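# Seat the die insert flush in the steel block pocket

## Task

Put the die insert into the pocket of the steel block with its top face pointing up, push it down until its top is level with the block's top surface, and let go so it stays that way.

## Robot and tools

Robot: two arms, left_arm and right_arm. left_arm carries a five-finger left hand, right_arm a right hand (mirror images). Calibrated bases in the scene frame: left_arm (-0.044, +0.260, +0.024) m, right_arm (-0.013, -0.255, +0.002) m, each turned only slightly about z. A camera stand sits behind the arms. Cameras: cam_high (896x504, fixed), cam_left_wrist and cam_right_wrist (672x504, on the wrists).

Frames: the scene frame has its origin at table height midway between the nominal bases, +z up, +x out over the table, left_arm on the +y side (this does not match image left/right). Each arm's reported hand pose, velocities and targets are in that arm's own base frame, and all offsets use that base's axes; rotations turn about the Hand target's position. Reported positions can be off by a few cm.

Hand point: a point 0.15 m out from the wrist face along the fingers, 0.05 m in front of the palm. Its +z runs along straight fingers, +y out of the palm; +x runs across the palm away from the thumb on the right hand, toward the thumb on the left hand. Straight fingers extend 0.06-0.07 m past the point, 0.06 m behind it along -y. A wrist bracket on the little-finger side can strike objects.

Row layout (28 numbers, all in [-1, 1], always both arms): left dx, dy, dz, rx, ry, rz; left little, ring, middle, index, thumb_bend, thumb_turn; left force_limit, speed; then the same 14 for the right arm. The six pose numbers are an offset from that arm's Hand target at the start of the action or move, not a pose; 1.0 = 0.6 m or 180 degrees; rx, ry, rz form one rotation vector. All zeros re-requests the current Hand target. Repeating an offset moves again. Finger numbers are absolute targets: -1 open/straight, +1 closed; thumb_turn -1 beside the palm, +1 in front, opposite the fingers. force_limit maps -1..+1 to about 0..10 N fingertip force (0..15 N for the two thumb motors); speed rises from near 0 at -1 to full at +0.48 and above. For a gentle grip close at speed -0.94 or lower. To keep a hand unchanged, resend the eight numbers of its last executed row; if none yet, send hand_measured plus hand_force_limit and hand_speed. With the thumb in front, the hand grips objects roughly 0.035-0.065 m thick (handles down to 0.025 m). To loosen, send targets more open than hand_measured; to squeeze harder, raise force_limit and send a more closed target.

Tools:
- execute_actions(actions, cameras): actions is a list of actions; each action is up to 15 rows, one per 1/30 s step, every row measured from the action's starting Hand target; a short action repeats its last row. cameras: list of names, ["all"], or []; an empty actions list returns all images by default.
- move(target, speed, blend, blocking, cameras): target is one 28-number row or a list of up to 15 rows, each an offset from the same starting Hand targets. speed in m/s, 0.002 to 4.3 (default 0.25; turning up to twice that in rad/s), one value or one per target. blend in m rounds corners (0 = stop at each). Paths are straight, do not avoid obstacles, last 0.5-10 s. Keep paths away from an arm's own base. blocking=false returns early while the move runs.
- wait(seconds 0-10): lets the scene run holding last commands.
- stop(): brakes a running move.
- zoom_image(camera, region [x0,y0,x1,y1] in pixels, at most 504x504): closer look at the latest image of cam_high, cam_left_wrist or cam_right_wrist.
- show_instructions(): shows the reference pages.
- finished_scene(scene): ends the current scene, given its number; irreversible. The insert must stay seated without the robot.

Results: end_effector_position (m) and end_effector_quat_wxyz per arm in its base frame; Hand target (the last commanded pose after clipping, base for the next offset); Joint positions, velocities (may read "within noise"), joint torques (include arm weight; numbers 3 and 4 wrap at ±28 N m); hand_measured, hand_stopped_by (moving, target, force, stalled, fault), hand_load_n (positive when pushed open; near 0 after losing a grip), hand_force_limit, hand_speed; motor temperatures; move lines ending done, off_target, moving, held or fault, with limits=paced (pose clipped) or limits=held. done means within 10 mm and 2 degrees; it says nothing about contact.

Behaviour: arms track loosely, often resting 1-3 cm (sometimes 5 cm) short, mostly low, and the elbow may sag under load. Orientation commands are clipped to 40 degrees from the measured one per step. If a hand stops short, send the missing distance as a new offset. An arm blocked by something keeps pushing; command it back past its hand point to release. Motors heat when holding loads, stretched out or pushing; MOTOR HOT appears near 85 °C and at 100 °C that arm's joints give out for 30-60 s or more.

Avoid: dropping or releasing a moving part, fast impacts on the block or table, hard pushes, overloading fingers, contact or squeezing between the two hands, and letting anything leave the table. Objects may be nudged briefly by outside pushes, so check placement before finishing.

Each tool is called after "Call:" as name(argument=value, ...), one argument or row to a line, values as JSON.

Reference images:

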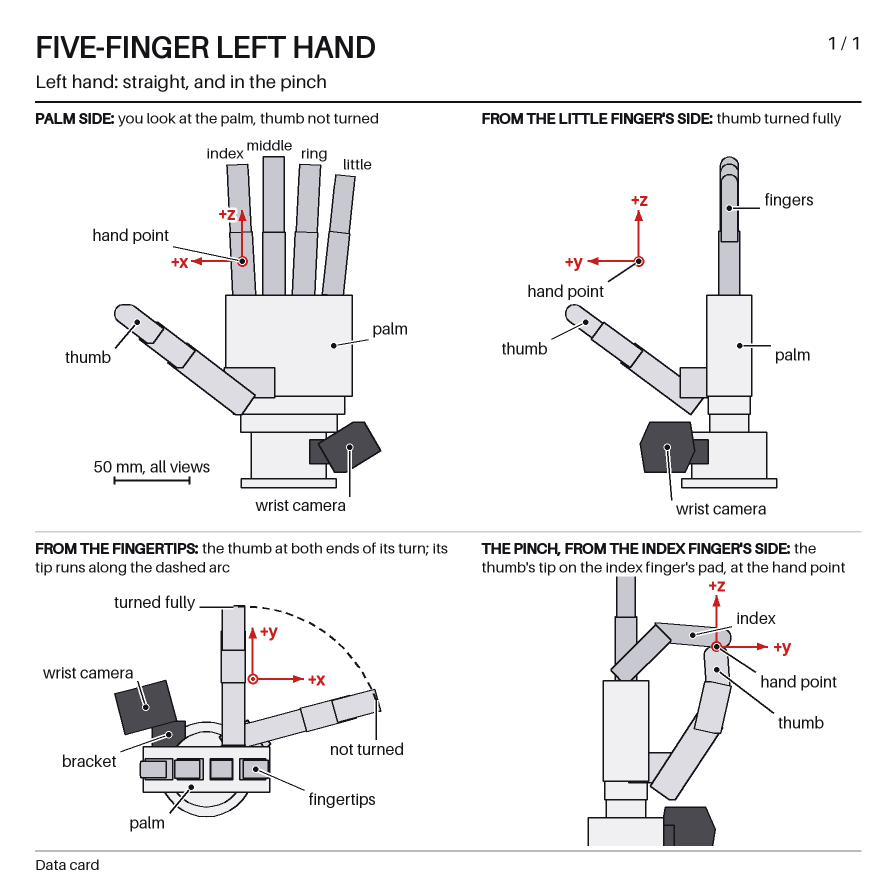

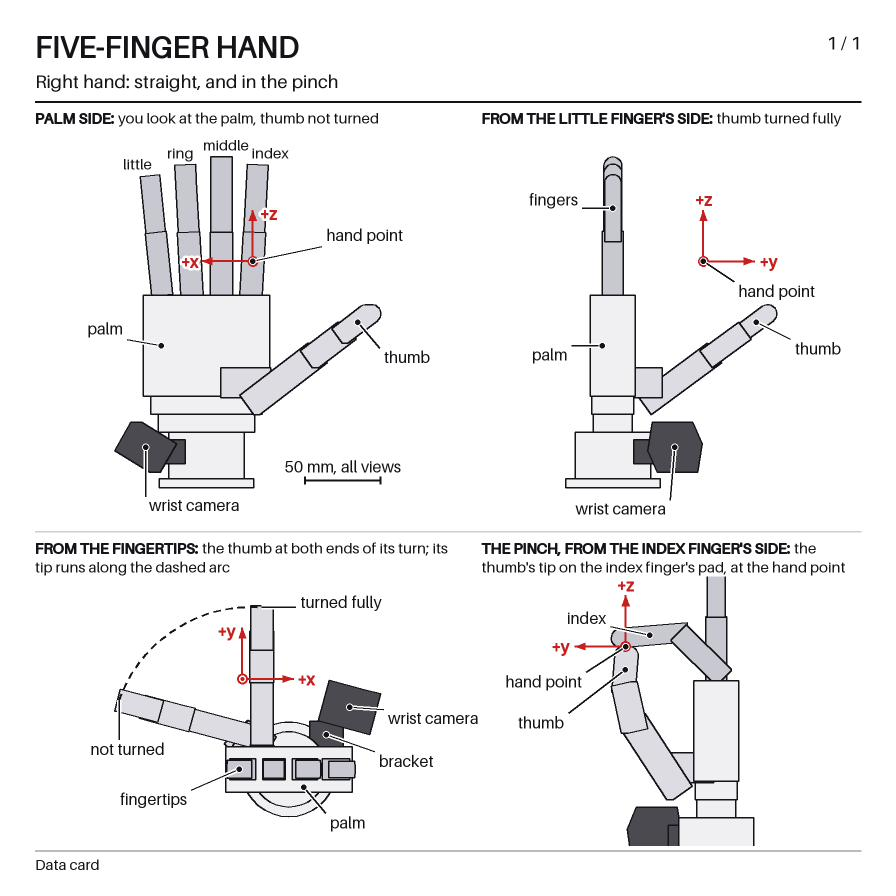

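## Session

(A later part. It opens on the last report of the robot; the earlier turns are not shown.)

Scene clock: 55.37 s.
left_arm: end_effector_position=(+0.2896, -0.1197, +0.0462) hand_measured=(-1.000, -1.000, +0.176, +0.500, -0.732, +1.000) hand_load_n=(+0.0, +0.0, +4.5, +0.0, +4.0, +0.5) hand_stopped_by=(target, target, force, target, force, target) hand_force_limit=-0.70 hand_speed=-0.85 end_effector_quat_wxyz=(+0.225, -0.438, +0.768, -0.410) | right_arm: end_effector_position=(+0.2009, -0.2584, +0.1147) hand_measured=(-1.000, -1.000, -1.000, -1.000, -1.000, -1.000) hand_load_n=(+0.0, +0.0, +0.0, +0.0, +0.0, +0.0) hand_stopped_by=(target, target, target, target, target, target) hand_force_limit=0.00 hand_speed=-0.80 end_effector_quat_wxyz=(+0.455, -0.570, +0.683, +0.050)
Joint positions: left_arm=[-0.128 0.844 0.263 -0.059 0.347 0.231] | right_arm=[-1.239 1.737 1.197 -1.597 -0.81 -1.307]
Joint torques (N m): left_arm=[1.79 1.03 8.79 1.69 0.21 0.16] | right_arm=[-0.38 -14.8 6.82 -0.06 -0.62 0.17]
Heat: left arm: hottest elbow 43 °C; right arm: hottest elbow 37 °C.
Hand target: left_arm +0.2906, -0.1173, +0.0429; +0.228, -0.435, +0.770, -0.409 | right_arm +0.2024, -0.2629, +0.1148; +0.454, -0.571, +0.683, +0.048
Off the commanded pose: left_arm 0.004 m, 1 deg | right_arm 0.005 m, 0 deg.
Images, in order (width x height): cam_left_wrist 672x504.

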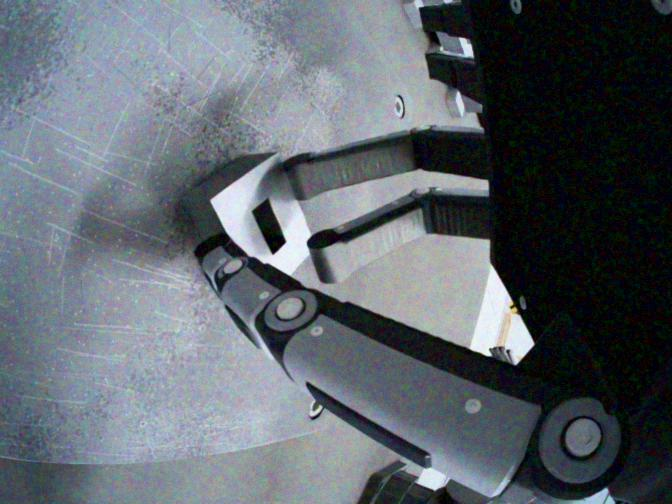

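Call:
move(
  target=[
    [0,0,0,0,0,0,-1,-1,-0.35,-0.35,-1,1,-0.7,-0.5, 0,0,0,0,0,0,-1,-1,-1,-1,-1,-1,0,-0.8],
    [0.003,0.0045,0.05,0,0,0,-1,-1,-0.35,-0.35,-1,1,-0.7,-0.5, 0,0,0,0,0,0,-1,-1,-1,-1,-1,-1,0,-0.8],
    [0.002,0.0045,-0.006,0,0,0,-1,-1,-0.35,-0.35,-1,1,-0.7,-0.5, 0,0,0,0,0,0,-1,-1,-1,-1,-1,-1,0,-0.8],
  ],
  speed=0.08,
)

Call:
execute_actions(
  actions=[
    [[0,0,0,0,0,0,-1,-1,0.35,0.35,0.2,1,-0.7,-0.85, 0,0,0,0,0,0,-1,-1,-1,-1,-1,-1,0,-0.8]],
  ],
  cameras=["cam_left_wrist"],
)

Call:
zoom_image(
  camera="cam_left_wrist",
  region=[140, 120, 400, 340],
)

Scene clock: 60.57 s.
left_arm: end_effector_position=(+0.2925, -0.1171, +0.0445) hand_measured=(-1.000, -1.000, -0.350, -0.350, -1.000, +1.000) hand_load_n=(+0.0, -0.5, +0.0, +0.0, +0.0, +0.0) hand_stopped_by=(target, target, target, target, target, target) hand_force_limit=-0.70 hand_speed=-0.50 end_effector_quat_wxyz=(+0.226, -0.437, +0.767, -0.411) | right_arm: end_effector_position=(+0.2009, -0.2584, +0.1147) hand_measured=(-1.000, -1.000, -1.000, -1.000, -1.000, -1.000) hand_load_n=(+0.0, +0.0, +0.0, +0.0, +0.0, +0.0) hand_stopped_by=(target, target, target, target, target, target) hand_force_limit=0.00 hand_speed=-0.80 end_effector_quat_wxyz=(+0.455, -0.570, +0.683, +0.050)
Joint positions: left_arm=[-0.114 0.861 0.263 -0.042 0.358 0.24] | right_arm=[-1.239 1.737 1.197 -1.597 -0.81 -1.307]
Joint torques (N m): left_arm=[1.73 0.91 8.28 1.77 0.23 0.14] | right_arm=[-0.44 -14.86 6.82 -0.06 -0.63 0.18]
Heat: left arm: hottest elbow 44 °C; right arm: hottest elbow 37 °C.
Hand target: left_arm +0.2918, -0.1145, +0.0392; +0.228, -0.435, +0.770, -0.409 | right_arm +0.2024, -0.2629, +0.1148; +0.454, -0.571, +0.683, +0.048
Off the commanded pose: left_arm 0.006 m, 1 deg | right_arm 0.005 m, 0 deg.
move: done

Scene clock: 62.53 s.
left_arm: end_effector_position=(+0.2914, -0.1170, +0.0433) hand_measured=(-1.000, -1.000, +0.162, +0.350, -0.730, +1.000) hand_load_n=(+0.0, +0.0, +1.5, +0.0, +2.5, +0.0) hand_stopped_by=(target, target, force, target, force, target) hand_force_limit=-0.70 hand_speed=-0.85 end_effector_quat_wxyz=(+0.225, -0.438, +0.767, -0.411) | right_arm: end_effector_position=(+0.2009, -0.2584, +0.1147) hand_measured=(-1.000, -1.000, -1.000, -1.000, -1.000, -1.000) hand_load_n=(+0.0, +0.0, +0.0, +0.0, +0.0, +0.0) hand_stopped_by=(target, target, target, target, target, target) hand_force_limit=0.00 hand_speed=-0.80 end_effector_quat_wxyz=(+0.455, -0.570, +0.683, +0.050)
Joint positions: left_arm=[-0.114 0.861 0.26 -0.041 0.358 0.24] | right_arm=[-1.239 1.737 1.197 -1.597 -0.81 -1.307]
Joint torques (N m): left_arm=[1.67 0.85 8.54 1.72 0.22 0.14] | right_arm=[-0.26 -14.92 6.9 -0.1 -0.62 0.17]
Heat: left arm: hottest elbow 44 °C; right arm: hottest elbow 37 °C.
Hand target: left_arm +0.2917, -0.1146, +0.0392; +0.228, -0.435, +0.770, -0.409 | right_arm +0.2024, -0.2629, +0.1148; +0.454, -0.571, +0.683, +0.048
Off the commanded pose: left_arm 0.005 m, 1 deg | right_arm 0.005 m, 0 deg.
Images, in order (width x height): cam_left_wrist 672x504.

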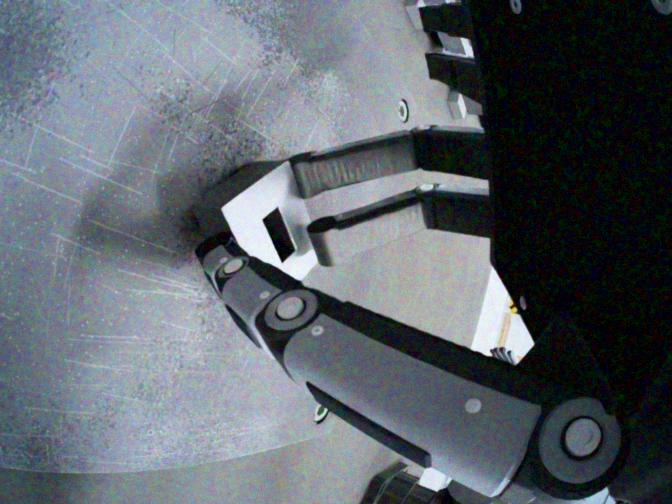

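Scaled by 1.938 from the camera's 672x504 image, which has a finer 960x720 frame.

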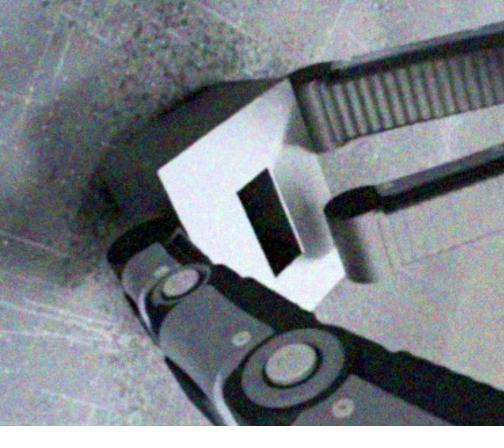

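Call:
execute_actions(
  actions=[
    [[0,0,0,0,0,0,-1,-1,0.5,0.5,0.22,1,-0.55,-0.88, 0,0,0,0,0,0,-1,-1,-1,-1,-1,-1,0,-0.8]],
  ],
  cameras=["cam_left_wrist"],
)

Call:
zoom_image(
  camera="cam_left_wrist",
  region=[140, 120, 400, 340],
)

Scene clock: 64.60 s.
left_arm: end_effector_position=(+0.2914, -0.1170, +0.0433) hand_measured=(-1.000, -1.000, +0.172, +0.500, -0.728, +1.000) hand_load_n=(+0.0, +0.0, +6.0, +0.0, +5.0, +0.0) hand_stopped_by=(target, target, force, target, force, target) hand_force_limit=-0.55 hand_speed=-0.88 end_effector_quat_wxyz=(+0.225, -0.438, +0.767, -0.411) | right_arm: end_effector_position=(+0.2009, -0.2584, +0.1147) hand_measured=(-1.000, -1.000, -1.000, -1.000, -1.000, -1.000) hand_load_n=(+0.0, +0.0, +0.0, +0.0, +0.0, +0.0) hand_stopped_by=(target, target, target, target, target, target) hand_force_limit=0.00 hand_speed=-0.80 end_effector_quat_wxyz=(+0.455, -0.570, +0.683, +0.050)
Joint positions: left_arm=[-0.114 0.861 0.26 -0.041 0.358 0.24] | right_arm=[-1.239 1.737 1.197 -1.597 -0.81 -1.307]
Joint torques (N m): left_arm=[1.55 0.97 8.53 1.73 0.21 0.15] | right_arm=[-0.56 -14.8 6.8 -0.05 -0.62 0.17]
Heat: left arm: hottest elbow 44 °C; right arm: hottest elbow 37 °C.
Hand target: left_arm +0.2917, -0.1146, +0.0392; +0.228, -0.435, +0.770, -0.409 | right_arm +0.2024, -0.2629, +0.1148; +0.454, -0.571, +0.683, +0.048
Off the commanded pose: left_arm 0.005 m, 1 deg | right_arm 0.005 m, 0 deg.
Images, in order (width x height): cam_left_wrist 672x504.

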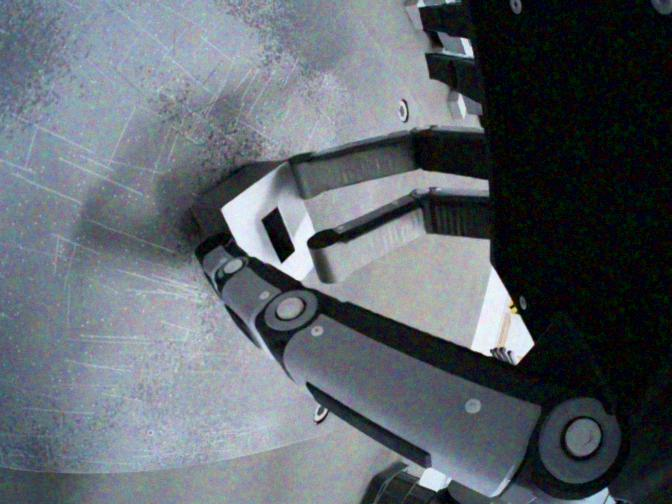

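Scaled by 1.938 from the camera's 672x504 image, which has a finer 960x720 frame.

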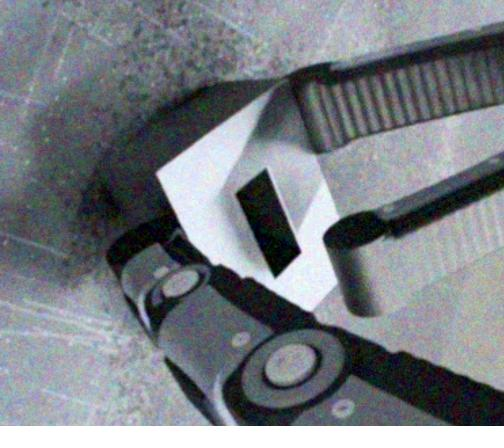

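Call:
move(
  target=[
    [0,0,0,0,0,0,-1,-1,-0.35,-0.35,-1,1,-0.7,-0.5, 0,0,0,0,0,0,-1,-1,-1,-1,-1,-1,0,-0.8],
    [0.000,0.000,-0.009,0,0,0,-1,-1,-0.35,-0.35,-1,1,-0.7,-0.5, 0,0,0,0,0,0,-1,-1,-1,-1,-1,-1,0,-0.8],
  ],
  speed=0.05,
)

Call:
execute_actions(
  actions=[
    [[0,0,0,0,0,0,-1,-1,0.5,0.5,0.2,1,-0.7,-0.88, 0,0,0,0,0,0,-1,-1,-1,-1,-1,-1,0,-0.8]],
  ],
  cameras=["cam_left_wrist"],
)

Call:
zoom_image(
  camera="cam_left_wrist",
  region=[140, 120, 400, 340],
)

Scene clock: 68.63 s.
left_arm: end_effector_position=(+0.2911, -0.1170, +0.0374) hand_measured=(-1.000, -1.000, -0.350, -0.350, -1.000, +1.000) hand_load_n=(+0.0, -0.5, +0.0, +0.0, +0.0, +0.0) hand_stopped_by=(target, target, target, target, target, target) hand_force_limit=-0.70 hand_speed=-0.50 end_effector_quat_wxyz=(+0.225, -0.438, +0.768, -0.411) | right_arm: end_effector_position=(+0.2009, -0.2584, +0.1147) hand_measured=(-1.000, -1.000, -1.000, -1.000, -1.000, -1.000) hand_load_n=(+0.0, +0.0, +0.0, +0.0, +0.0, +0.0) hand_stopped_by=(target, target, target, target, target, target) hand_force_limit=0.00 hand_speed=-0.80 end_effector_quat_wxyz=(+0.455, -0.570, +0.683, +0.050)
Joint positions: left_arm=[-0.114 0.881 0.25 -0.012 0.358 0.24] | right_arm=[-1.239 1.737 1.197 -1.597 -0.81 -1.307]
Joint torques (N m): left_arm=[1.67 0.85 8.36 1.72 0.22 0.17] | right_arm=[-0.5 -14.8 6.8 -0.05 -0.63 0.18]
Heat: left arm: hottest elbow 44 °C; right arm: hottest elbow 37 °C.
Hand target: left_arm +0.2917, -0.1145, +0.0337; +0.228, -0.435, +0.770, -0.408 | right_arm +0.2024, -0.2629, +0.1148; +0.454, -0.571, +0.683, +0.048
Off the commanded pose: left_arm 0.004 m, 1 deg | right_arm 0.005 m, 0 deg.
move: done

Scene clock: 70.57 s.
left_arm: end_effector_position=(+0.2912, -0.1171, +0.0374) hand_measured=(-1.000, -1.000, +0.172, +0.206, -0.734, +1.000) hand_load_n=(+0.0, +0.0, +3.0, +2.0, +4.5, -1.5) hand_stopped_by=(target, target, force, force, force, target) hand_force_limit=-0.70 hand_speed=-0.88 end_effector_quat_wxyz=(+0.225, -0.438, +0.768, -0.411) | right_arm: end_effector_position=(+0.2009, -0.2584, +0.1147) hand_measured=(-1.000, -1.000, -1.000, -1.000, -1.000, -1.000) hand_load_n=(+0.0, +0.0, -0.5, +0.0, +0.0, -0.5) hand_stopped_by=(target, target, target, target, target, target) hand_force_limit=0.00 hand_speed=-0.80 end_effector_quat_wxyz=(+0.455, -0.570, +0.683, +0.050)
Joint positions: left_arm=[-0.114 0.882 0.25 -0.011 0.359 0.24] | right_arm=[-1.239 1.737 1.197 -1.597 -0.81 -1.307]
Joint torques (N m): left_arm=[1.67 0.67 8.4 1.73 0.19 0.15] | right_arm=[-0.44 -14.86 6.83 -0.05 -0.62 0.2]
Heat: left arm: hottest elbow 44 °C; right arm: hottest elbow 37 °C.
Hand target: left_arm +0.2917, -0.1145, +0.0337; +0.228, -0.435, +0.770, -0.408 | right_arm +0.2024, -0.2629, +0.1148; +0.454, -0.571, +0.683, +0.048
Off the commanded pose: left_arm 0.005 m, 1 deg | right_arm 0.005 m, 0 deg.
Images, in order (width x height): cam_left_wrist 672x504.

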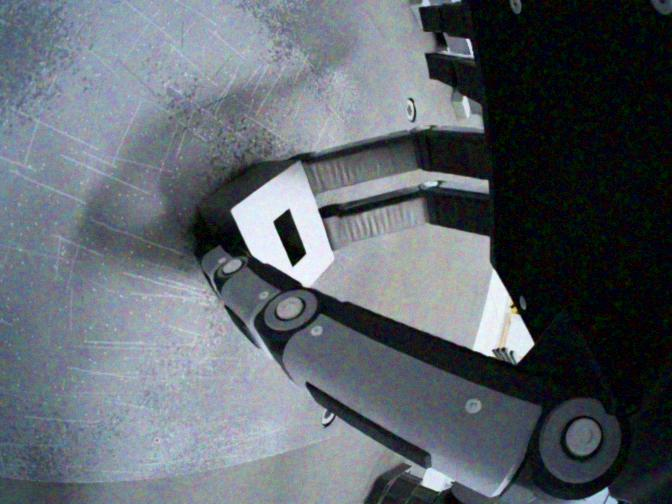

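Scaled by 1.938 from the camera's 672x504 image, which has a finer 960x720 frame.

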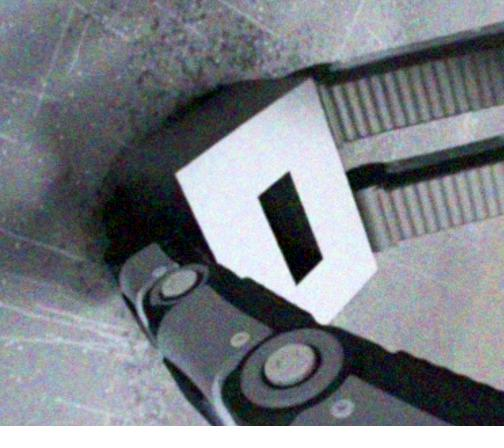

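Call:
execute_actions(
  actions=[
    [[0,0,0,0,0,0,-1,-1,0.55,0.55,0.25,1,-0.3,-0.9, 0,0,0,0,0,0,-1,-1,-1,-1,-1,-1,0,-0.8]],
    [[0,0,0,0,0,0,-1,-1,0.6,0.6,0.3,1,0.2,-0.9, 0,0,0,0,0,0,-1,-1,-1,-1,-1,-1,0,-0.8]],
  ],
)

Call:
move(
  target=[0.01,0.005,0.15,0,0,0,-1,-1,0.6,0.6,0.3,1,0.2,-0.9, 0,0,0,0,0,0,-1,-1,-1,-1,-1,-1,0,-0.8],
  speed=0.08,
  cameras=["cam_left_wrist","cam_high"],
)

Call:
zoom_image(
  camera="cam_high",
  region=[470, 120, 570, 200],
)

Scene clock: 73.43 s.
left_arm: end_effector_position=(+0.2916, -0.1174, +0.0380) hand_measured=(-1.000, -1.000, +0.196, +0.246, -0.736, +1.000) hand_load_n=(+0.0, +0.0, +5.0, +7.5, +14.5, -3.0) hand_stopped_by=(target, target, force, force, force, target) hand_force_limit=0.20 hand_speed=-0.90 end_effector_quat_wxyz=(+0.225, -0.437, +0.767, -0.412) | right_arm: end_effector_position=(+0.2009, -0.2584, +0.1147) hand_measured=(-1.000, -1.000, -1.000, -1.000, -1.000, -1.000) hand_load_n=(+0.0, +0.0, +0.0, +0.0, +0.0, +0.0) hand_stopped_by=(target, target, target, target, target, target) hand_force_limit=0.00 hand_speed=-0.80 end_effector_quat_wxyz=(+0.455, -0.570, +0.683, +0.050)
Joint positions: left_arm=[-0.114 0.882 0.25 -0.008 0.36 0.24] | right_arm=[-1.239 1.737 1.197 -1.597 -0.81 -1.307]
Joint torques (N m): left_arm=[1.67 0.85 8.42 1.65 0.15 0.14] | right_arm=[-0.38 -14.92 6.86 -0.03 -0.63 0.19]
Heat: left arm: hottest elbow 44 °C; right arm: hottest elbow 37 °C.
Hand target: left_arm +0.2917, -0.1146, +0.0338; +0.228, -0.435, +0.770, -0.409 | right_arm +0.2024, -0.2629, +0.1148; +0.454, -0.571, +0.683, +0.048
Off the commanded pose: left_arm 0.005 m, 1 deg | right_arm 0.005 m, 0 deg.

Scene clock: 75.37 s.
left_arm: end_effector_position=(+0.2715, -0.1119, +0.0820) hand_measured=(-1.000, -1.000, +0.196, +0.246, -0.736, +1.000) hand_load_n=(+0.0, +0.0, +5.5, +6.5, +14.5, -3.5) hand_stopped_by=(target, target, force, force, force, target) hand_force_limit=0.20 hand_speed=-0.90 end_effector_quat_wxyz=(+0.194, -0.453, +0.779, -0.387) | right_arm: end_effector_position=(+0.2009, -0.2584, +0.1147) hand_measured=(-1.000, -1.000, -1.000, -1.000, -1.000, -1.000) hand_load_n=(+0.0, +0.0, +0.0, +0.0, +0.0, +0.0) hand_stopped_by=(target, target, target, target, target, target) hand_force_limit=0.00 hand_speed=-0.80 end_effector_quat_wxyz=(+0.455, -0.570, +0.683, +0.050)
Joint positions: left_arm=[-0.101 0.72 0.365 -0.38 0.367 0.252] | right_arm=[-1.239 1.737 1.197 -1.597 -0.81 -1.307]
Joint torques (N m): left_arm=[1.73 -0.56 16.55 1.05 0.33 0.13] | right_arm=[-0.38 -14.86 6.84 -0.08 -0.63 0.18]
Heat: left arm: hottest elbow 45 °C; right arm: hottest elbow 37 °C.
Hand target: left_arm +0.2977, -0.1115, +0.1238; +0.228, -0.435, +0.770, -0.408 | right_arm +0.2024, -0.2629, +0.1148; +0.454, -0.571, +0.683, +0.048
Off the commanded pose: left_arm 0.049 m, 5 deg | right_arm 0.005 m, 0 deg.
move: off_target (left_arm)
Images, in order (width x height): cam_high 896x504, cam_left_wrist 672x504.

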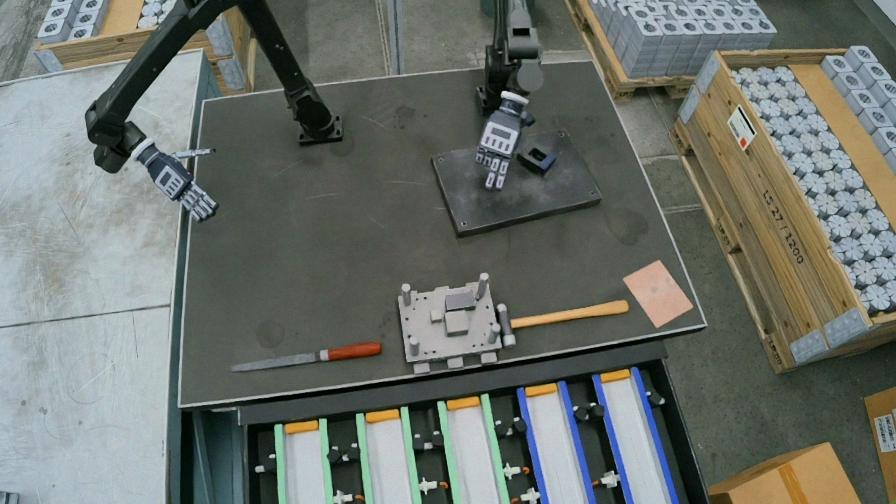

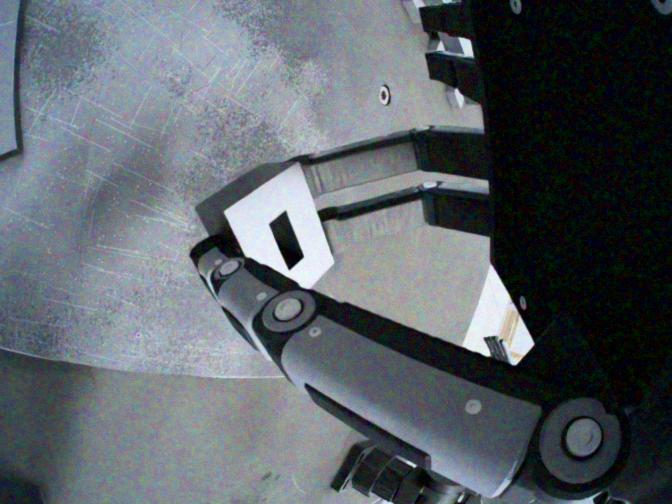

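Scaled by 5.040 from the camera's 896x504 image, which has a finer 1280x720 frame.

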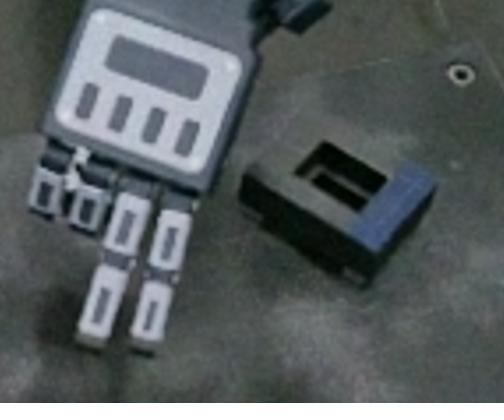

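Call:
move(
  target=[
    [-0.02,0.01,0.03,0,0,0,-1,-1,0.6,0.6,0.3,1,0.2,-0.9, 0,0,0,0,0,0,-1,-1,-1,-1,-1,-1,0,-0.8],
    [-0.0545,0.186,0.02,0,0,-0.0556,-1,-1,0.6,0.6,0.3,1,0.2,-0.9, 0,0,0,0,0,0,-1,-1,-1,-1,-1,-1,0,-0.8],
  ],
  speed=0.12,
  cameras=["cam_left_wrist","cam_high"],
)

Call:
zoom_image(
  camera="cam_high",
  region=[490, 110, 590, 190],
)

Scene clock: 88.13 s.
left_arm: end_effector_position=(+0.2445, -0.0129, +0.1088) hand_measured=(-1.000, -1.000, +0.196, +0.246, -0.736, +1.000) hand_load_n=(+0.0, +0.0, +5.5, +6.5, +14.5, -3.5) hand_stopped_by=(target, target, force, force, force, target) hand_force_limit=0.20 hand_speed=-0.90 end_effector_quat_wxyz=(+0.163, -0.382, +0.803, -0.427) | right_arm: end_effector_position=(+0.2009, -0.2584, +0.1147) hand_measured=(-1.000, -1.000, -1.000, -1.000, -1.000, -1.000) hand_load_n=(+0.0, +0.0, +0.0, +0.0, +0.0, -0.5) hand_stopped_by=(target, target, target, target, target, target) hand_force_limit=0.00 hand_speed=-0.80 end_effector_quat_wxyz=(+0.455, -0.570, +0.683, +0.050)
Joint positions: left_arm=[0.506 0.817 0.508 -0.868 0.888 1] | right_arm=[-1.239 1.737 1.197 -1.597 -0.81 -1.307]
Joint torques (N m): left_arm=[1.9 0.67 15.65 0.25 0.89 0.12] | right_arm=[-0.67 -14.86 6.83 -0.02 -0.62 0.19]
Motor temperatures (°C): left_arm=[32 33 51 30 32 30] | right_arm=[32 35 37 31 31 30]
Heat: left arm: hottest elbow 51 °C; right arm: hottest elbow 37 °C.
Hand target: left_arm +0.2650, +0.0001, +0.1358; +0.191, -0.366, +0.804, -0.427 | right_arm +0.2024, -0.2629, +0.1148; +0.454, -0.571, +0.683, +0.048
Off the commanded pose: left_arm 0.036 m, 4 deg | right_arm 0.005 m, 0 deg.
move: off_target (left_arm)
Images, in order (width x height): cam_high 896x504, cam_left_wrist 672x504.

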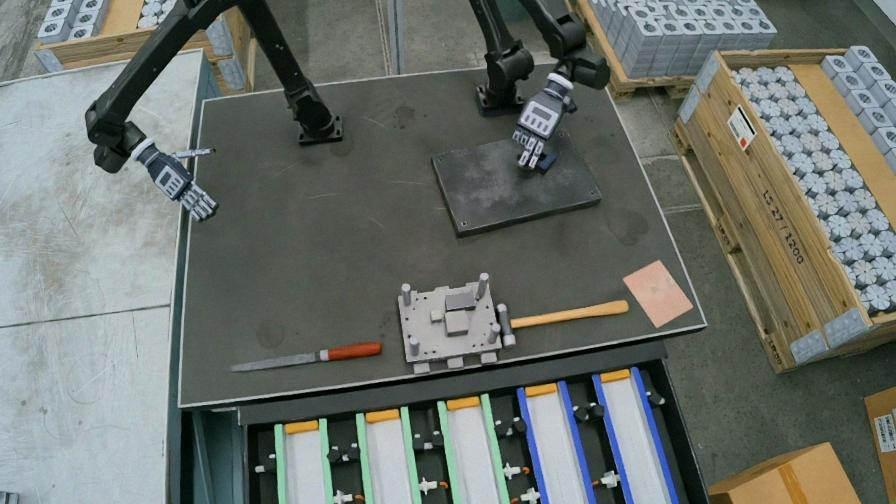

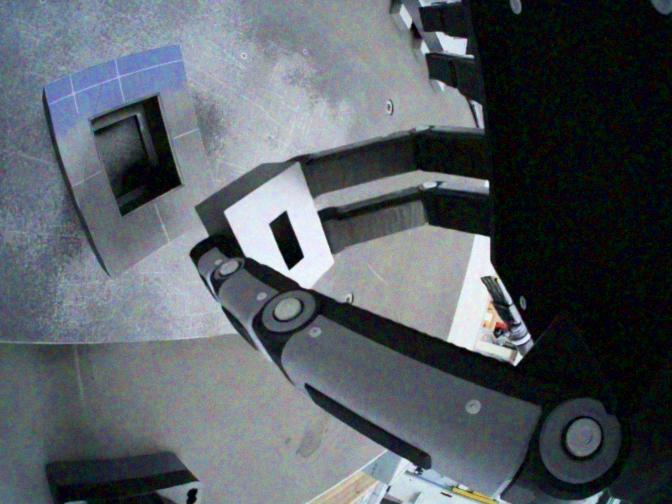

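Scaled by 5.040 from the camera's 896x504 image, which has a finer 1280x720 frame.

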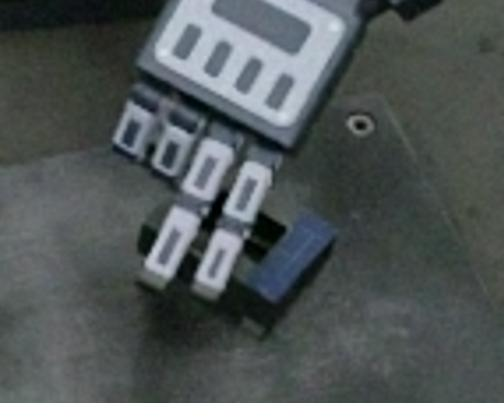

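Call:
move(
  target=[
    [0.0,0.07,0.01,0,0,-0.04,-1,-1,0.6,0.6,0.3,1,0.2,-0.9, 0,0,0,0,0,0,-1,-1,-1,-1,-1,-1,0,-0.8],
  ],
  speed=0.12,
  cameras=["cam_left_wrist"],
)

Call:
zoom_image(
  camera="cam_high",
  region=[490, 110, 590, 190],
)

Scene clock: 93.90 s.
left_arm: end_effector_position=(+0.2466, +0.0269, +0.1212) hand_measured=(-1.000, -1.000, +0.196, +0.246, -0.736, +1.000) hand_load_n=(+0.0, +0.0, +5.5, +6.5, +14.5, -3.5) hand_stopped_by=(target, target, force, force, force, target) hand_force_limit=0.20 hand_speed=-0.90 end_effector_quat_wxyz=(+0.139, -0.328, +0.823, -0.442) | right_arm: end_effector_position=(+0.2009, -0.2584, +0.1147) hand_measured=(-1.000, -1.000, -1.000, -1.000, -1.000, -1.000) hand_load_n=(+0.0, +0.0, +0.0, -0.5, +0.0, +0.0) hand_stopped_by=(target, target, target, target, target, target) hand_force_limit=0.00 hand_speed=-0.80 end_effector_quat_wxyz=(+0.455, -0.570, +0.683, +0.050)
Joint positions: left_arm=[0.651 1.025 0.661 -1.159 0.962 1.439] | right_arm=[-1.239 1.737 1.197 -1.597 -0.81 -1.307]
Joint torques (N m): left_arm=[1.73 -1.14 14.5 -0.25 0.98 0.13] | right_arm=[-0.5 -14.92 6.83 -0.03 -0.62 0.17]
Heat: left arm: hottest elbow 51 °C; right arm: hottest elbow 38 °C.
Hand target: left_arm +0.2650, +0.0421, +0.1419; +0.164, -0.315, +0.826, -0.438 | right_arm +0.2024, -0.2629, +0.1148; +0.454, -0.571, +0.683, +0.048
Off the commanded pose: left_arm 0.032 m, 3 deg | right_arm 0.005 m, 0 deg.
move: off_target (left_arm)
Images, in order (width x height): cam_left_wrist 672x504.

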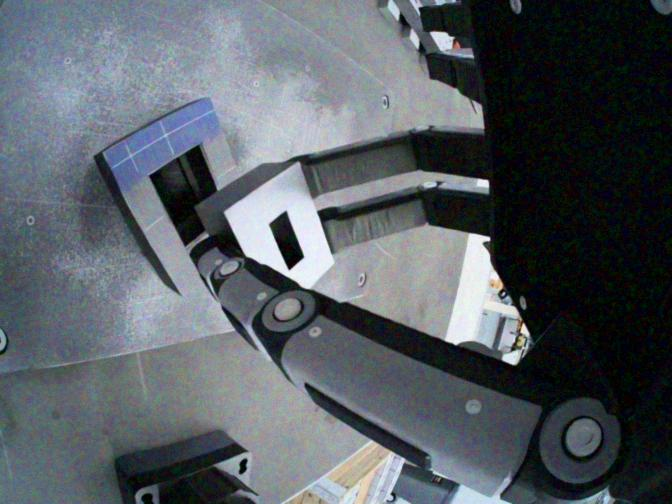

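This scene's latest camera images include none from cam_high. They are from: cam_left_wrist. cam_high's image comes with the result of a call that names it in "cameras".

Call:
move(
  target=[
    [-0.02,-0.002,0.0,0,0,-0.0167,-1,-1,0.6,0.6,0.3,1,0.2,-0.9, 0,0,0,0,0,0,-1,-1,-1,-1,-1,-1,0,-0.8],
    [-0.025,-0.002,-0.0917,0,0,-0.0167,-1,-1,0.6,0.6,0.3,1,0.2,-0.9, 0,0,0,0,0,0,-1,-1,-1,-1,-1,-1,0,-0.8],
  ],
  speed=[0.1,0.08],
  cameras=["cam_left_wrist","cam_high"],
)

Call:
zoom_image(
  camera="cam_left_wrist",
  region=[100, 120, 360, 340],
)

Call:
zoom_image(
  camera="cam_high",
  region=[490, 110, 590, 190],
)

Scene clock: 98.60 s.
left_arm: end_effector_position=(+0.2477, +0.0380, +0.0876) hand_measured=(-1.000, -1.000, +0.196, +0.246, -0.736, +1.000) hand_load_n=(+0.0, +0.0, +5.5, +6.5, +14.5, -3.0) hand_stopped_by=(target, target, force, force, force, target) hand_force_limit=0.20 hand_speed=-0.90 end_effector_quat_wxyz=(+0.147, -0.295, +0.835, -0.441) | right_arm: end_effector_position=(+0.2009, -0.2584, +0.1147) hand_measured=(-1.000, -1.000, -1.000, -1.000, -1.000, -1.000) hand_load_n=(+0.0, +0.0, +0.0, +0.0, +0.0, +0.0) hand_stopped_by=(target, target, target, target, target, target) hand_force_limit=0.00 hand_speed=-0.80 end_effector_quat_wxyz=(+0.455, -0.570, +0.683, +0.050)
Joint positions: left_arm=[0.678 1.113 0.624 -1.106 0.966 1.582] | right_arm=[-1.239 1.737 1.197 -1.597 -0.81 -1.307]
Joint torques (N m): left_arm=[1.85 -2.02 8.2 0.17 0.98 0.12] | right_arm=[-0.38 -14.86 6.82 -0.05 -0.62 0.18]
Heat: left arm: hottest elbow 51 °C; right arm: hottest elbow 38 °C.
Hand target: left_arm +0.2500, +0.0409, +0.0868; +0.152, -0.293, +0.834, -0.442 | right_arm +0.2024, -0.2629, +0.1148; +0.454, -0.571, +0.683, +0.048
Off the commanded pose: left_arm 0.004 m, 1 deg | right_arm 0.005 m, 0 deg.
move: done
Images, in order (width x height): cam_high 896x504, cam_left_wrist 672x504.

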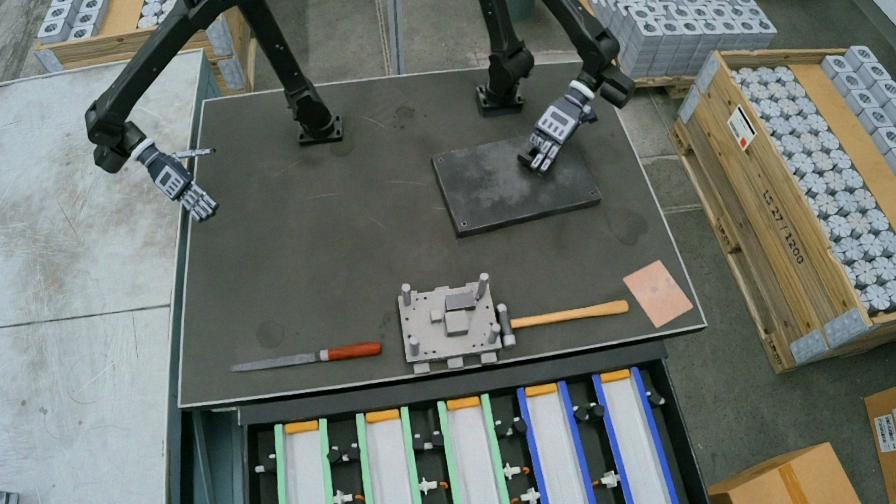

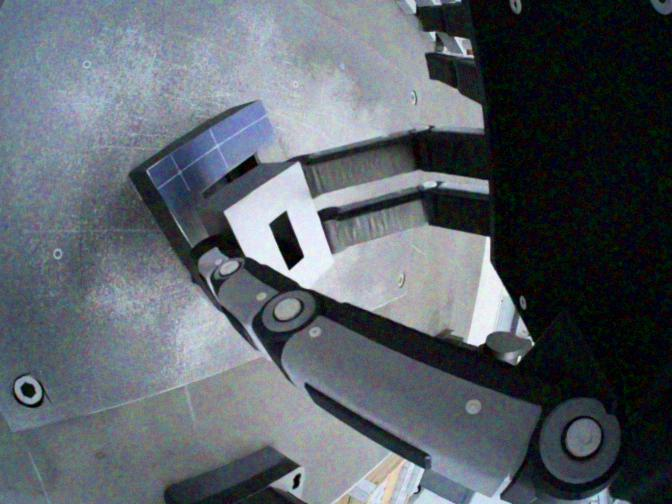

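Scaled by 1.938 from the camera's 672x504 image, which has a finer 960x720 frame.

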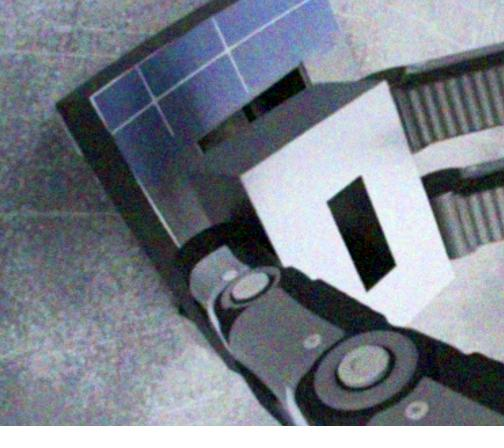

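Scaled by 5.040 from the camera's 896x504 image, which has a finer 1280x720 frame.

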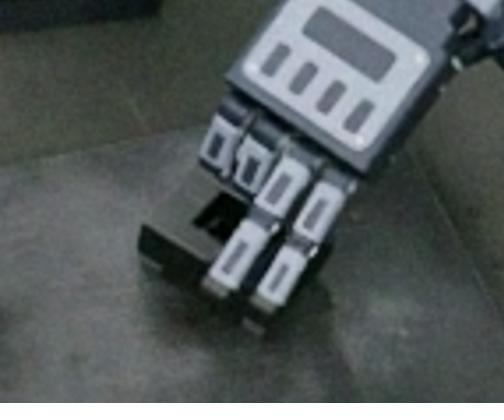

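Call:
move(
  target=[
    [0.0035,-0.006,0.03,0,0,0.0139,-1,-1,0.6,0.6,0.3,1,0.2,-0.9, 0,0,0,0,0,0,-1,-1,-1,-1,-1,-1,0,-0.8],
    [0.0035,-0.006,-0.0188,0,0,0.0139,-1,-1,0.6,0.6,0.3,1,0.2,-0.9, 0,0,0,0,0,0,-1,-1,-1,-1,-1,-1,0,-0.8],
  ],
  speed=[0.08,0.08],
  cameras=["cam_left_wrist"],
)

Call:
zoom_image(
  camera="cam_left_wrist",
  region=[130, 130, 310, 290],
)

Scene clock: 104.37 s.
left_arm: end_effector_position=(+0.2506, +0.0385, +0.0756) hand_measured=(-1.000, -1.000, +0.196, +0.246, -0.736, +1.000) hand_load_n=(+0.0, +0.0, +5.5, +6.5, +14.5, -3.0) hand_stopped_by=(target, target, force, force, force, target) hand_force_limit=0.20 hand_speed=-0.90 end_effector_quat_wxyz=(+0.165, -0.305, +0.831, -0.435) | right_arm: end_effector_position=(+0.2009, -0.2584, +0.1147) hand_measured=(-1.000, -1.000, -1.000, -1.000, -1.000, -1.000) hand_load_n=(+0.0, +0.0, +0.5, +0.0, +0.0, +0.0) hand_stopped_by=(target, target, target, target, target, target) hand_force_limit=0.00 hand_speed=-0.80 end_effector_quat_wxyz=(+0.455, -0.570, +0.683, +0.050)
Joint positions: left_arm=[0.678 1.095 0.578 -1 0.967 1.516] | right_arm=[-1.239 1.737 1.197 -1.597 -0.81 -1.307]
Joint torques (N m): left_arm=[0.67 -1.67 8.2 0.36 0.9 -0.15] | right_arm=[-0.5 -14.68 6.82 -0.05 -0.61 0.19]
Heat: left arm: hottest elbow 51 °C; right arm: hottest elbow 38 °C.
Hand target: left_arm +0.2522, +0.0373, +0.0755; +0.162, -0.311, +0.827, -0.439 | right_arm +0.2024, -0.2629, +0.1148; +0.454, -0.571, +0.683, +0.048
Off the commanded pose: left_arm 0.002 m, 1 deg | right_arm 0.005 m, 0 deg.
move: done
Images, in order (width x height): cam_left_wrist 672x504.

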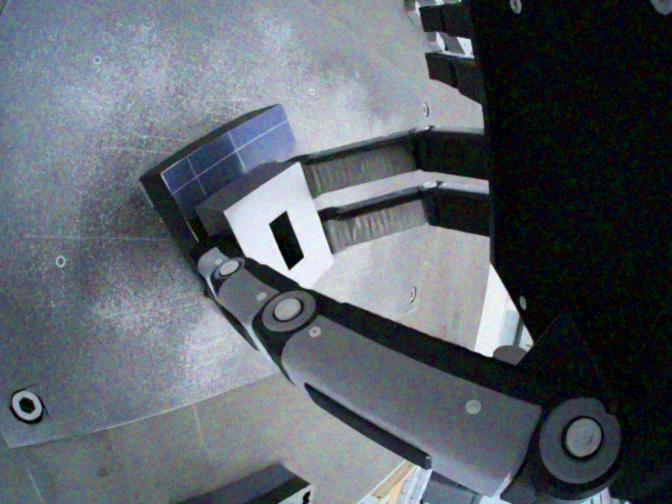

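Scaled by 2.800 from the camera's 672x504 image, which has a finer 960x720 frame.

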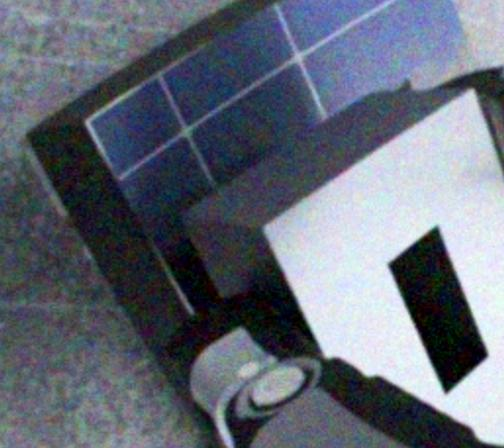

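Call:
move(
  target=[
    [0.0042,-0.0117,0.04,0,0,0,-1,-1,0.6,0.6,0.3,1,0.2,-0.9, 0,0,0,0,0,0,-1,-1,-1,-1,-1,-1,0,-0.8],
    [0.0042,-0.0117,-0.0005,0,0,0,-1,-1,0.6,0.6,0.3,1,0.2,-0.9, 0,0,0,0,0,0,-1,-1,-1,-1,-1,-1,0,-0.8],
  ],
  speed=[0.1,0.08],
  cameras=["cam_left_wrist"],
)

Call:
zoom_image(
  camera="cam_left_wrist",
  region=[130, 130, 310, 290],
)

Scene clock: 112.77 s.
left_arm: end_effector_position=(+0.2530, +0.0324, +0.0756) hand_measured=(-1.000, -1.000, +0.196, +0.246, -0.736, +1.000) hand_load_n=(+0.0, +0.0, +5.5, +6.5, +14.5, -3.0) hand_stopped_by=(target, target, force, force, force, target) hand_force_limit=0.20 hand_speed=-0.90 end_effector_quat_wxyz=(+0.167, -0.307, +0.829, -0.436) | right_arm: end_effector_position=(+0.2009, -0.2584, +0.1147) hand_measured=(-1.000, -1.000, -1.000, -1.000, -1.000, -1.000) hand_load_n=(+0.0, +0.0, +0.0, +0.0, +0.0, -0.5) hand_stopped_by=(target, target, target, target, target, target) hand_force_limit=0.00 hand_speed=-0.80 end_effector_quat_wxyz=(+0.455, -0.570, +0.683, +0.050)
Joint positions: left_arm=[0.654 1.078 0.565 -0.962 0.967 1.465] | right_arm=[-1.239 1.737 1.197 -1.597 -0.81 -1.307]
Joint torques (N m): left_arm=[0.32 -1.44 8.25 0.35 0.81 -0.13] | right_arm=[-0.5 -14.68 6.83 -0.01 -0.62 0.18]
Heat: left arm: hottest elbow 50 °C; right arm: hottest elbow 38 °C.
Hand target: left_arm +0.2547, +0.0302, +0.0752; +0.162, -0.311, +0.827, -0.439 | right_arm +0.2024, -0.2629, +0.1148; +0.454, -0.571, +0.683, +0.048
Off the commanded pose: left_arm 0.003 m, 1 deg | right_arm 0.005 m, 0 deg.
move: done
Images, in order (width x height): cam_left_wrist 672x504.

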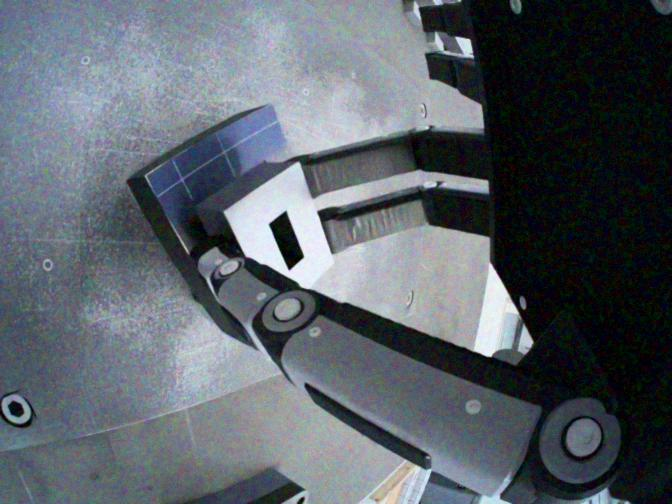

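Scaled by 2.800 from the camera's 672x504 image, which has a finer 960x720 frame.

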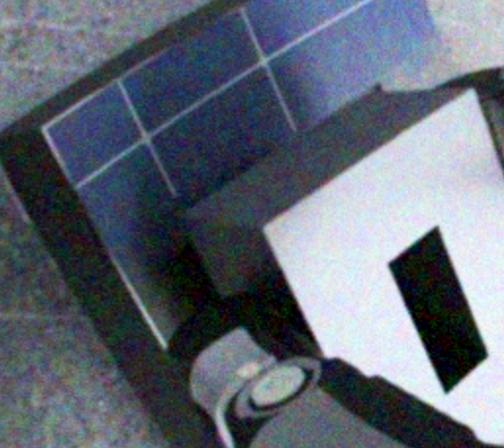

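Call:
move(
  target=[
    [0.0027,0.012,0.04,0,0,0,-1,-1,0.6,0.6,0.3,1,0.2,-0.9, 0,0,0,0,0,0,-1,-1,-1,-1,-1,-1,0,-0.8],
    [0.0027,-0.0055,0.04,0,0,0,-1,-1,0.6,0.6,0.3,1,0.2,-0.9, 0,0,0,0,0,0,-1,-1,-1,-1,-1,-1,0,-0.8],
    [0.0027,-0.0055,-0.005,0,0,0,-1,-1,0.6,0.6,0.3,1,0.2,-0.9, 0,0,0,0,0,0,-1,-1,-1,-1,-1,-1,0,-0.8],
  ],
  speed=[0.1,0.1,0.08],
  cameras=["cam_left_wrist"],
)

Call:
zoom_image(
  camera="cam_left_wrist",
  region=[130, 130, 310, 290],
)

Scene clock: 121.17 s.
left_arm: end_effector_position=(+0.2547, +0.0293, +0.0728) hand_measured=(-1.000, -1.000, +0.196, +0.246, -0.736, +1.000) hand_load_n=(+0.0, +0.0, +5.5, +6.5, +14.5, -3.0) hand_stopped_by=(target, target, force, force, force, target) hand_force_limit=0.20 hand_speed=-0.90 end_effector_quat_wxyz=(+0.167, -0.308, +0.829, -0.436) | right_arm: end_effector_position=(+0.2009, -0.2584, +0.1147) hand_measured=(-1.000, -1.000, -1.000, -1.000, -1.000, -1.000) hand_load_n=(+0.0, +0.0, +0.0, +0.0, -0.5, +0.0) hand_stopped_by=(target, target, target, target, target, target) hand_force_limit=0.00 hand_speed=-0.80 end_effector_quat_wxyz=(+0.455, -0.570, +0.683, +0.050)
Joint positions: left_arm=[0.64 1.076 0.555 -0.932 0.966 1.439] | right_arm=[-1.239 1.737 1.197 -1.597 -0.81 -1.307]
Joint torques (N m): left_arm=[0.15 -1.38 8.28 0.5 0.79 -0.15] | right_arm=[-0.32 -14.86 6.84 -0.06 -0.63 0.19]
Heat: left arm: hottest elbow 48 °C; right arm: hottest elbow 38 °C.
Hand target: left_arm +0.2562, +0.0268, +0.0722; +0.162, -0.311, +0.827, -0.439 | right_arm +0.2024, -0.2629, +0.1148; +0.454, -0.571, +0.683, +0.048
Off the commanded pose: left_arm 0.003 m, 1 deg | right_arm 0.005 m, 0 deg.
move: done
Images, in order (width x height): cam_left_wrist 672x504.

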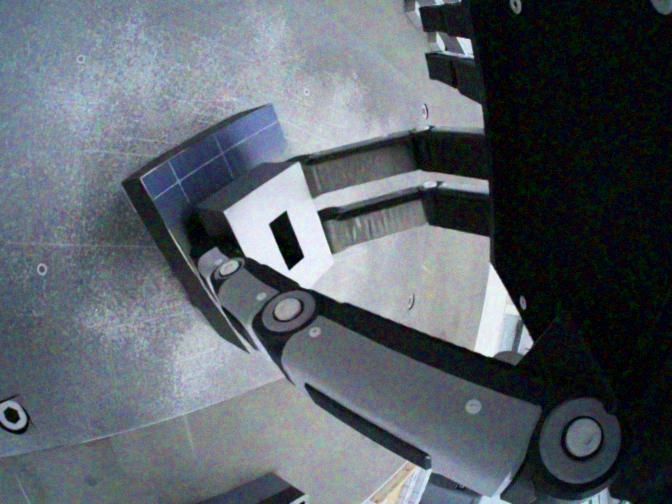

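Scaled by 2.800 from the camera's 672x504 image, which has a finer 960x720 frame.

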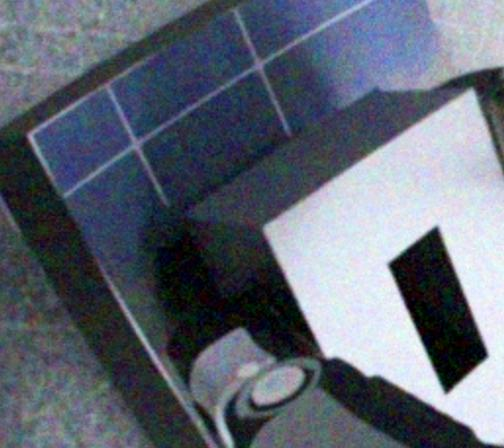

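Call:
move(
  target=[
    [0.0005,-0.001,0.04,0,0,0,-1,-1,0.6,0.6,0.3,1,0.2,-0.9, 0,0,0,0,0,0,-1,-1,-1,-1,-1,-1,0,-0.8],
    [0.0005,-0.001,-0.005,0,0,0,-1,-1,0.6,0.6,0.3,1,0.2,-0.9, 0,0,0,0,0,0,-1,-1,-1,-1,-1,-1,0,-0.8],
  ],
  speed=[0.1,0.08],
  cameras=["cam_left_wrist"],
)

Call:
zoom_image(
  camera="cam_left_wrist",
  region=[130, 130, 310, 290],
)

Scene clock: 124.57 s.
left_arm: end_effector_position=(+0.2552, +0.0283, +0.0701) hand_measured=(-1.000, -1.000, +0.196, +0.246, -0.736, +1.000) hand_load_n=(+0.0, +0.0, +5.0, +6.5, +14.5, -3.0) hand_stopped_by=(target, target, force, force, force, target) hand_force_limit=0.20 hand_speed=-0.90 end_effector_quat_wxyz=(+0.166, -0.308, +0.829, -0.436) | right_arm: end_effector_position=(+0.2009, -0.2584, +0.1147) hand_measured=(-1.000, -1.000, -1.000, -1.000, -1.000, -1.000) hand_load_n=(+0.0, +0.0, +0.0, +0.0, +0.0, +0.0) hand_stopped_by=(target, target, target, target, target, target) hand_force_limit=0.00 hand_speed=-0.80 end_effector_quat_wxyz=(+0.455, -0.570, +0.683, +0.050)
Joint positions: left_arm=[0.636 1.081 0.549 -0.917 0.966 1.432] | right_arm=[-1.239 1.737 1.197 -1.597 -0.81 -1.307]
Joint torques (N m): left_arm=[0.5 -1.49 8.2 0.44 0.77 -0.12] | right_arm=[-0.21 -14.8 6.87 -0.05 -0.63 0.17]
Heat: left arm: hottest elbow 48 °C; right arm: hottest elbow 38 °C.
Hand target: left_arm +0.2565, +0.0263, +0.0692; +0.162, -0.311, +0.827, -0.439 | right_arm +0.2024, -0.2629, +0.1148; +0.454, -0.571, +0.683, +0.048
Off the commanded pose: left_arm 0.003 m, 1 deg | right_arm 0.005 m, 0 deg.
move: done
Images, in order (width x height): cam_left_wrist 672x504.

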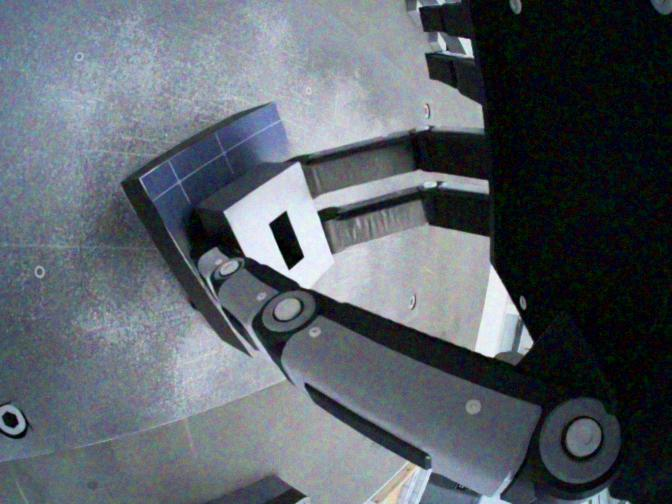

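Scaled by 2.800 from the camera's 672x504 image, which has a finer 960x720 frame.

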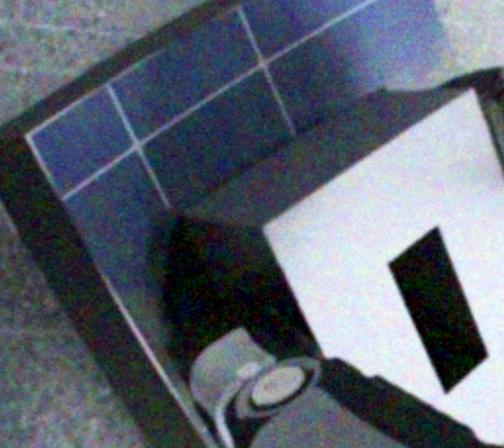

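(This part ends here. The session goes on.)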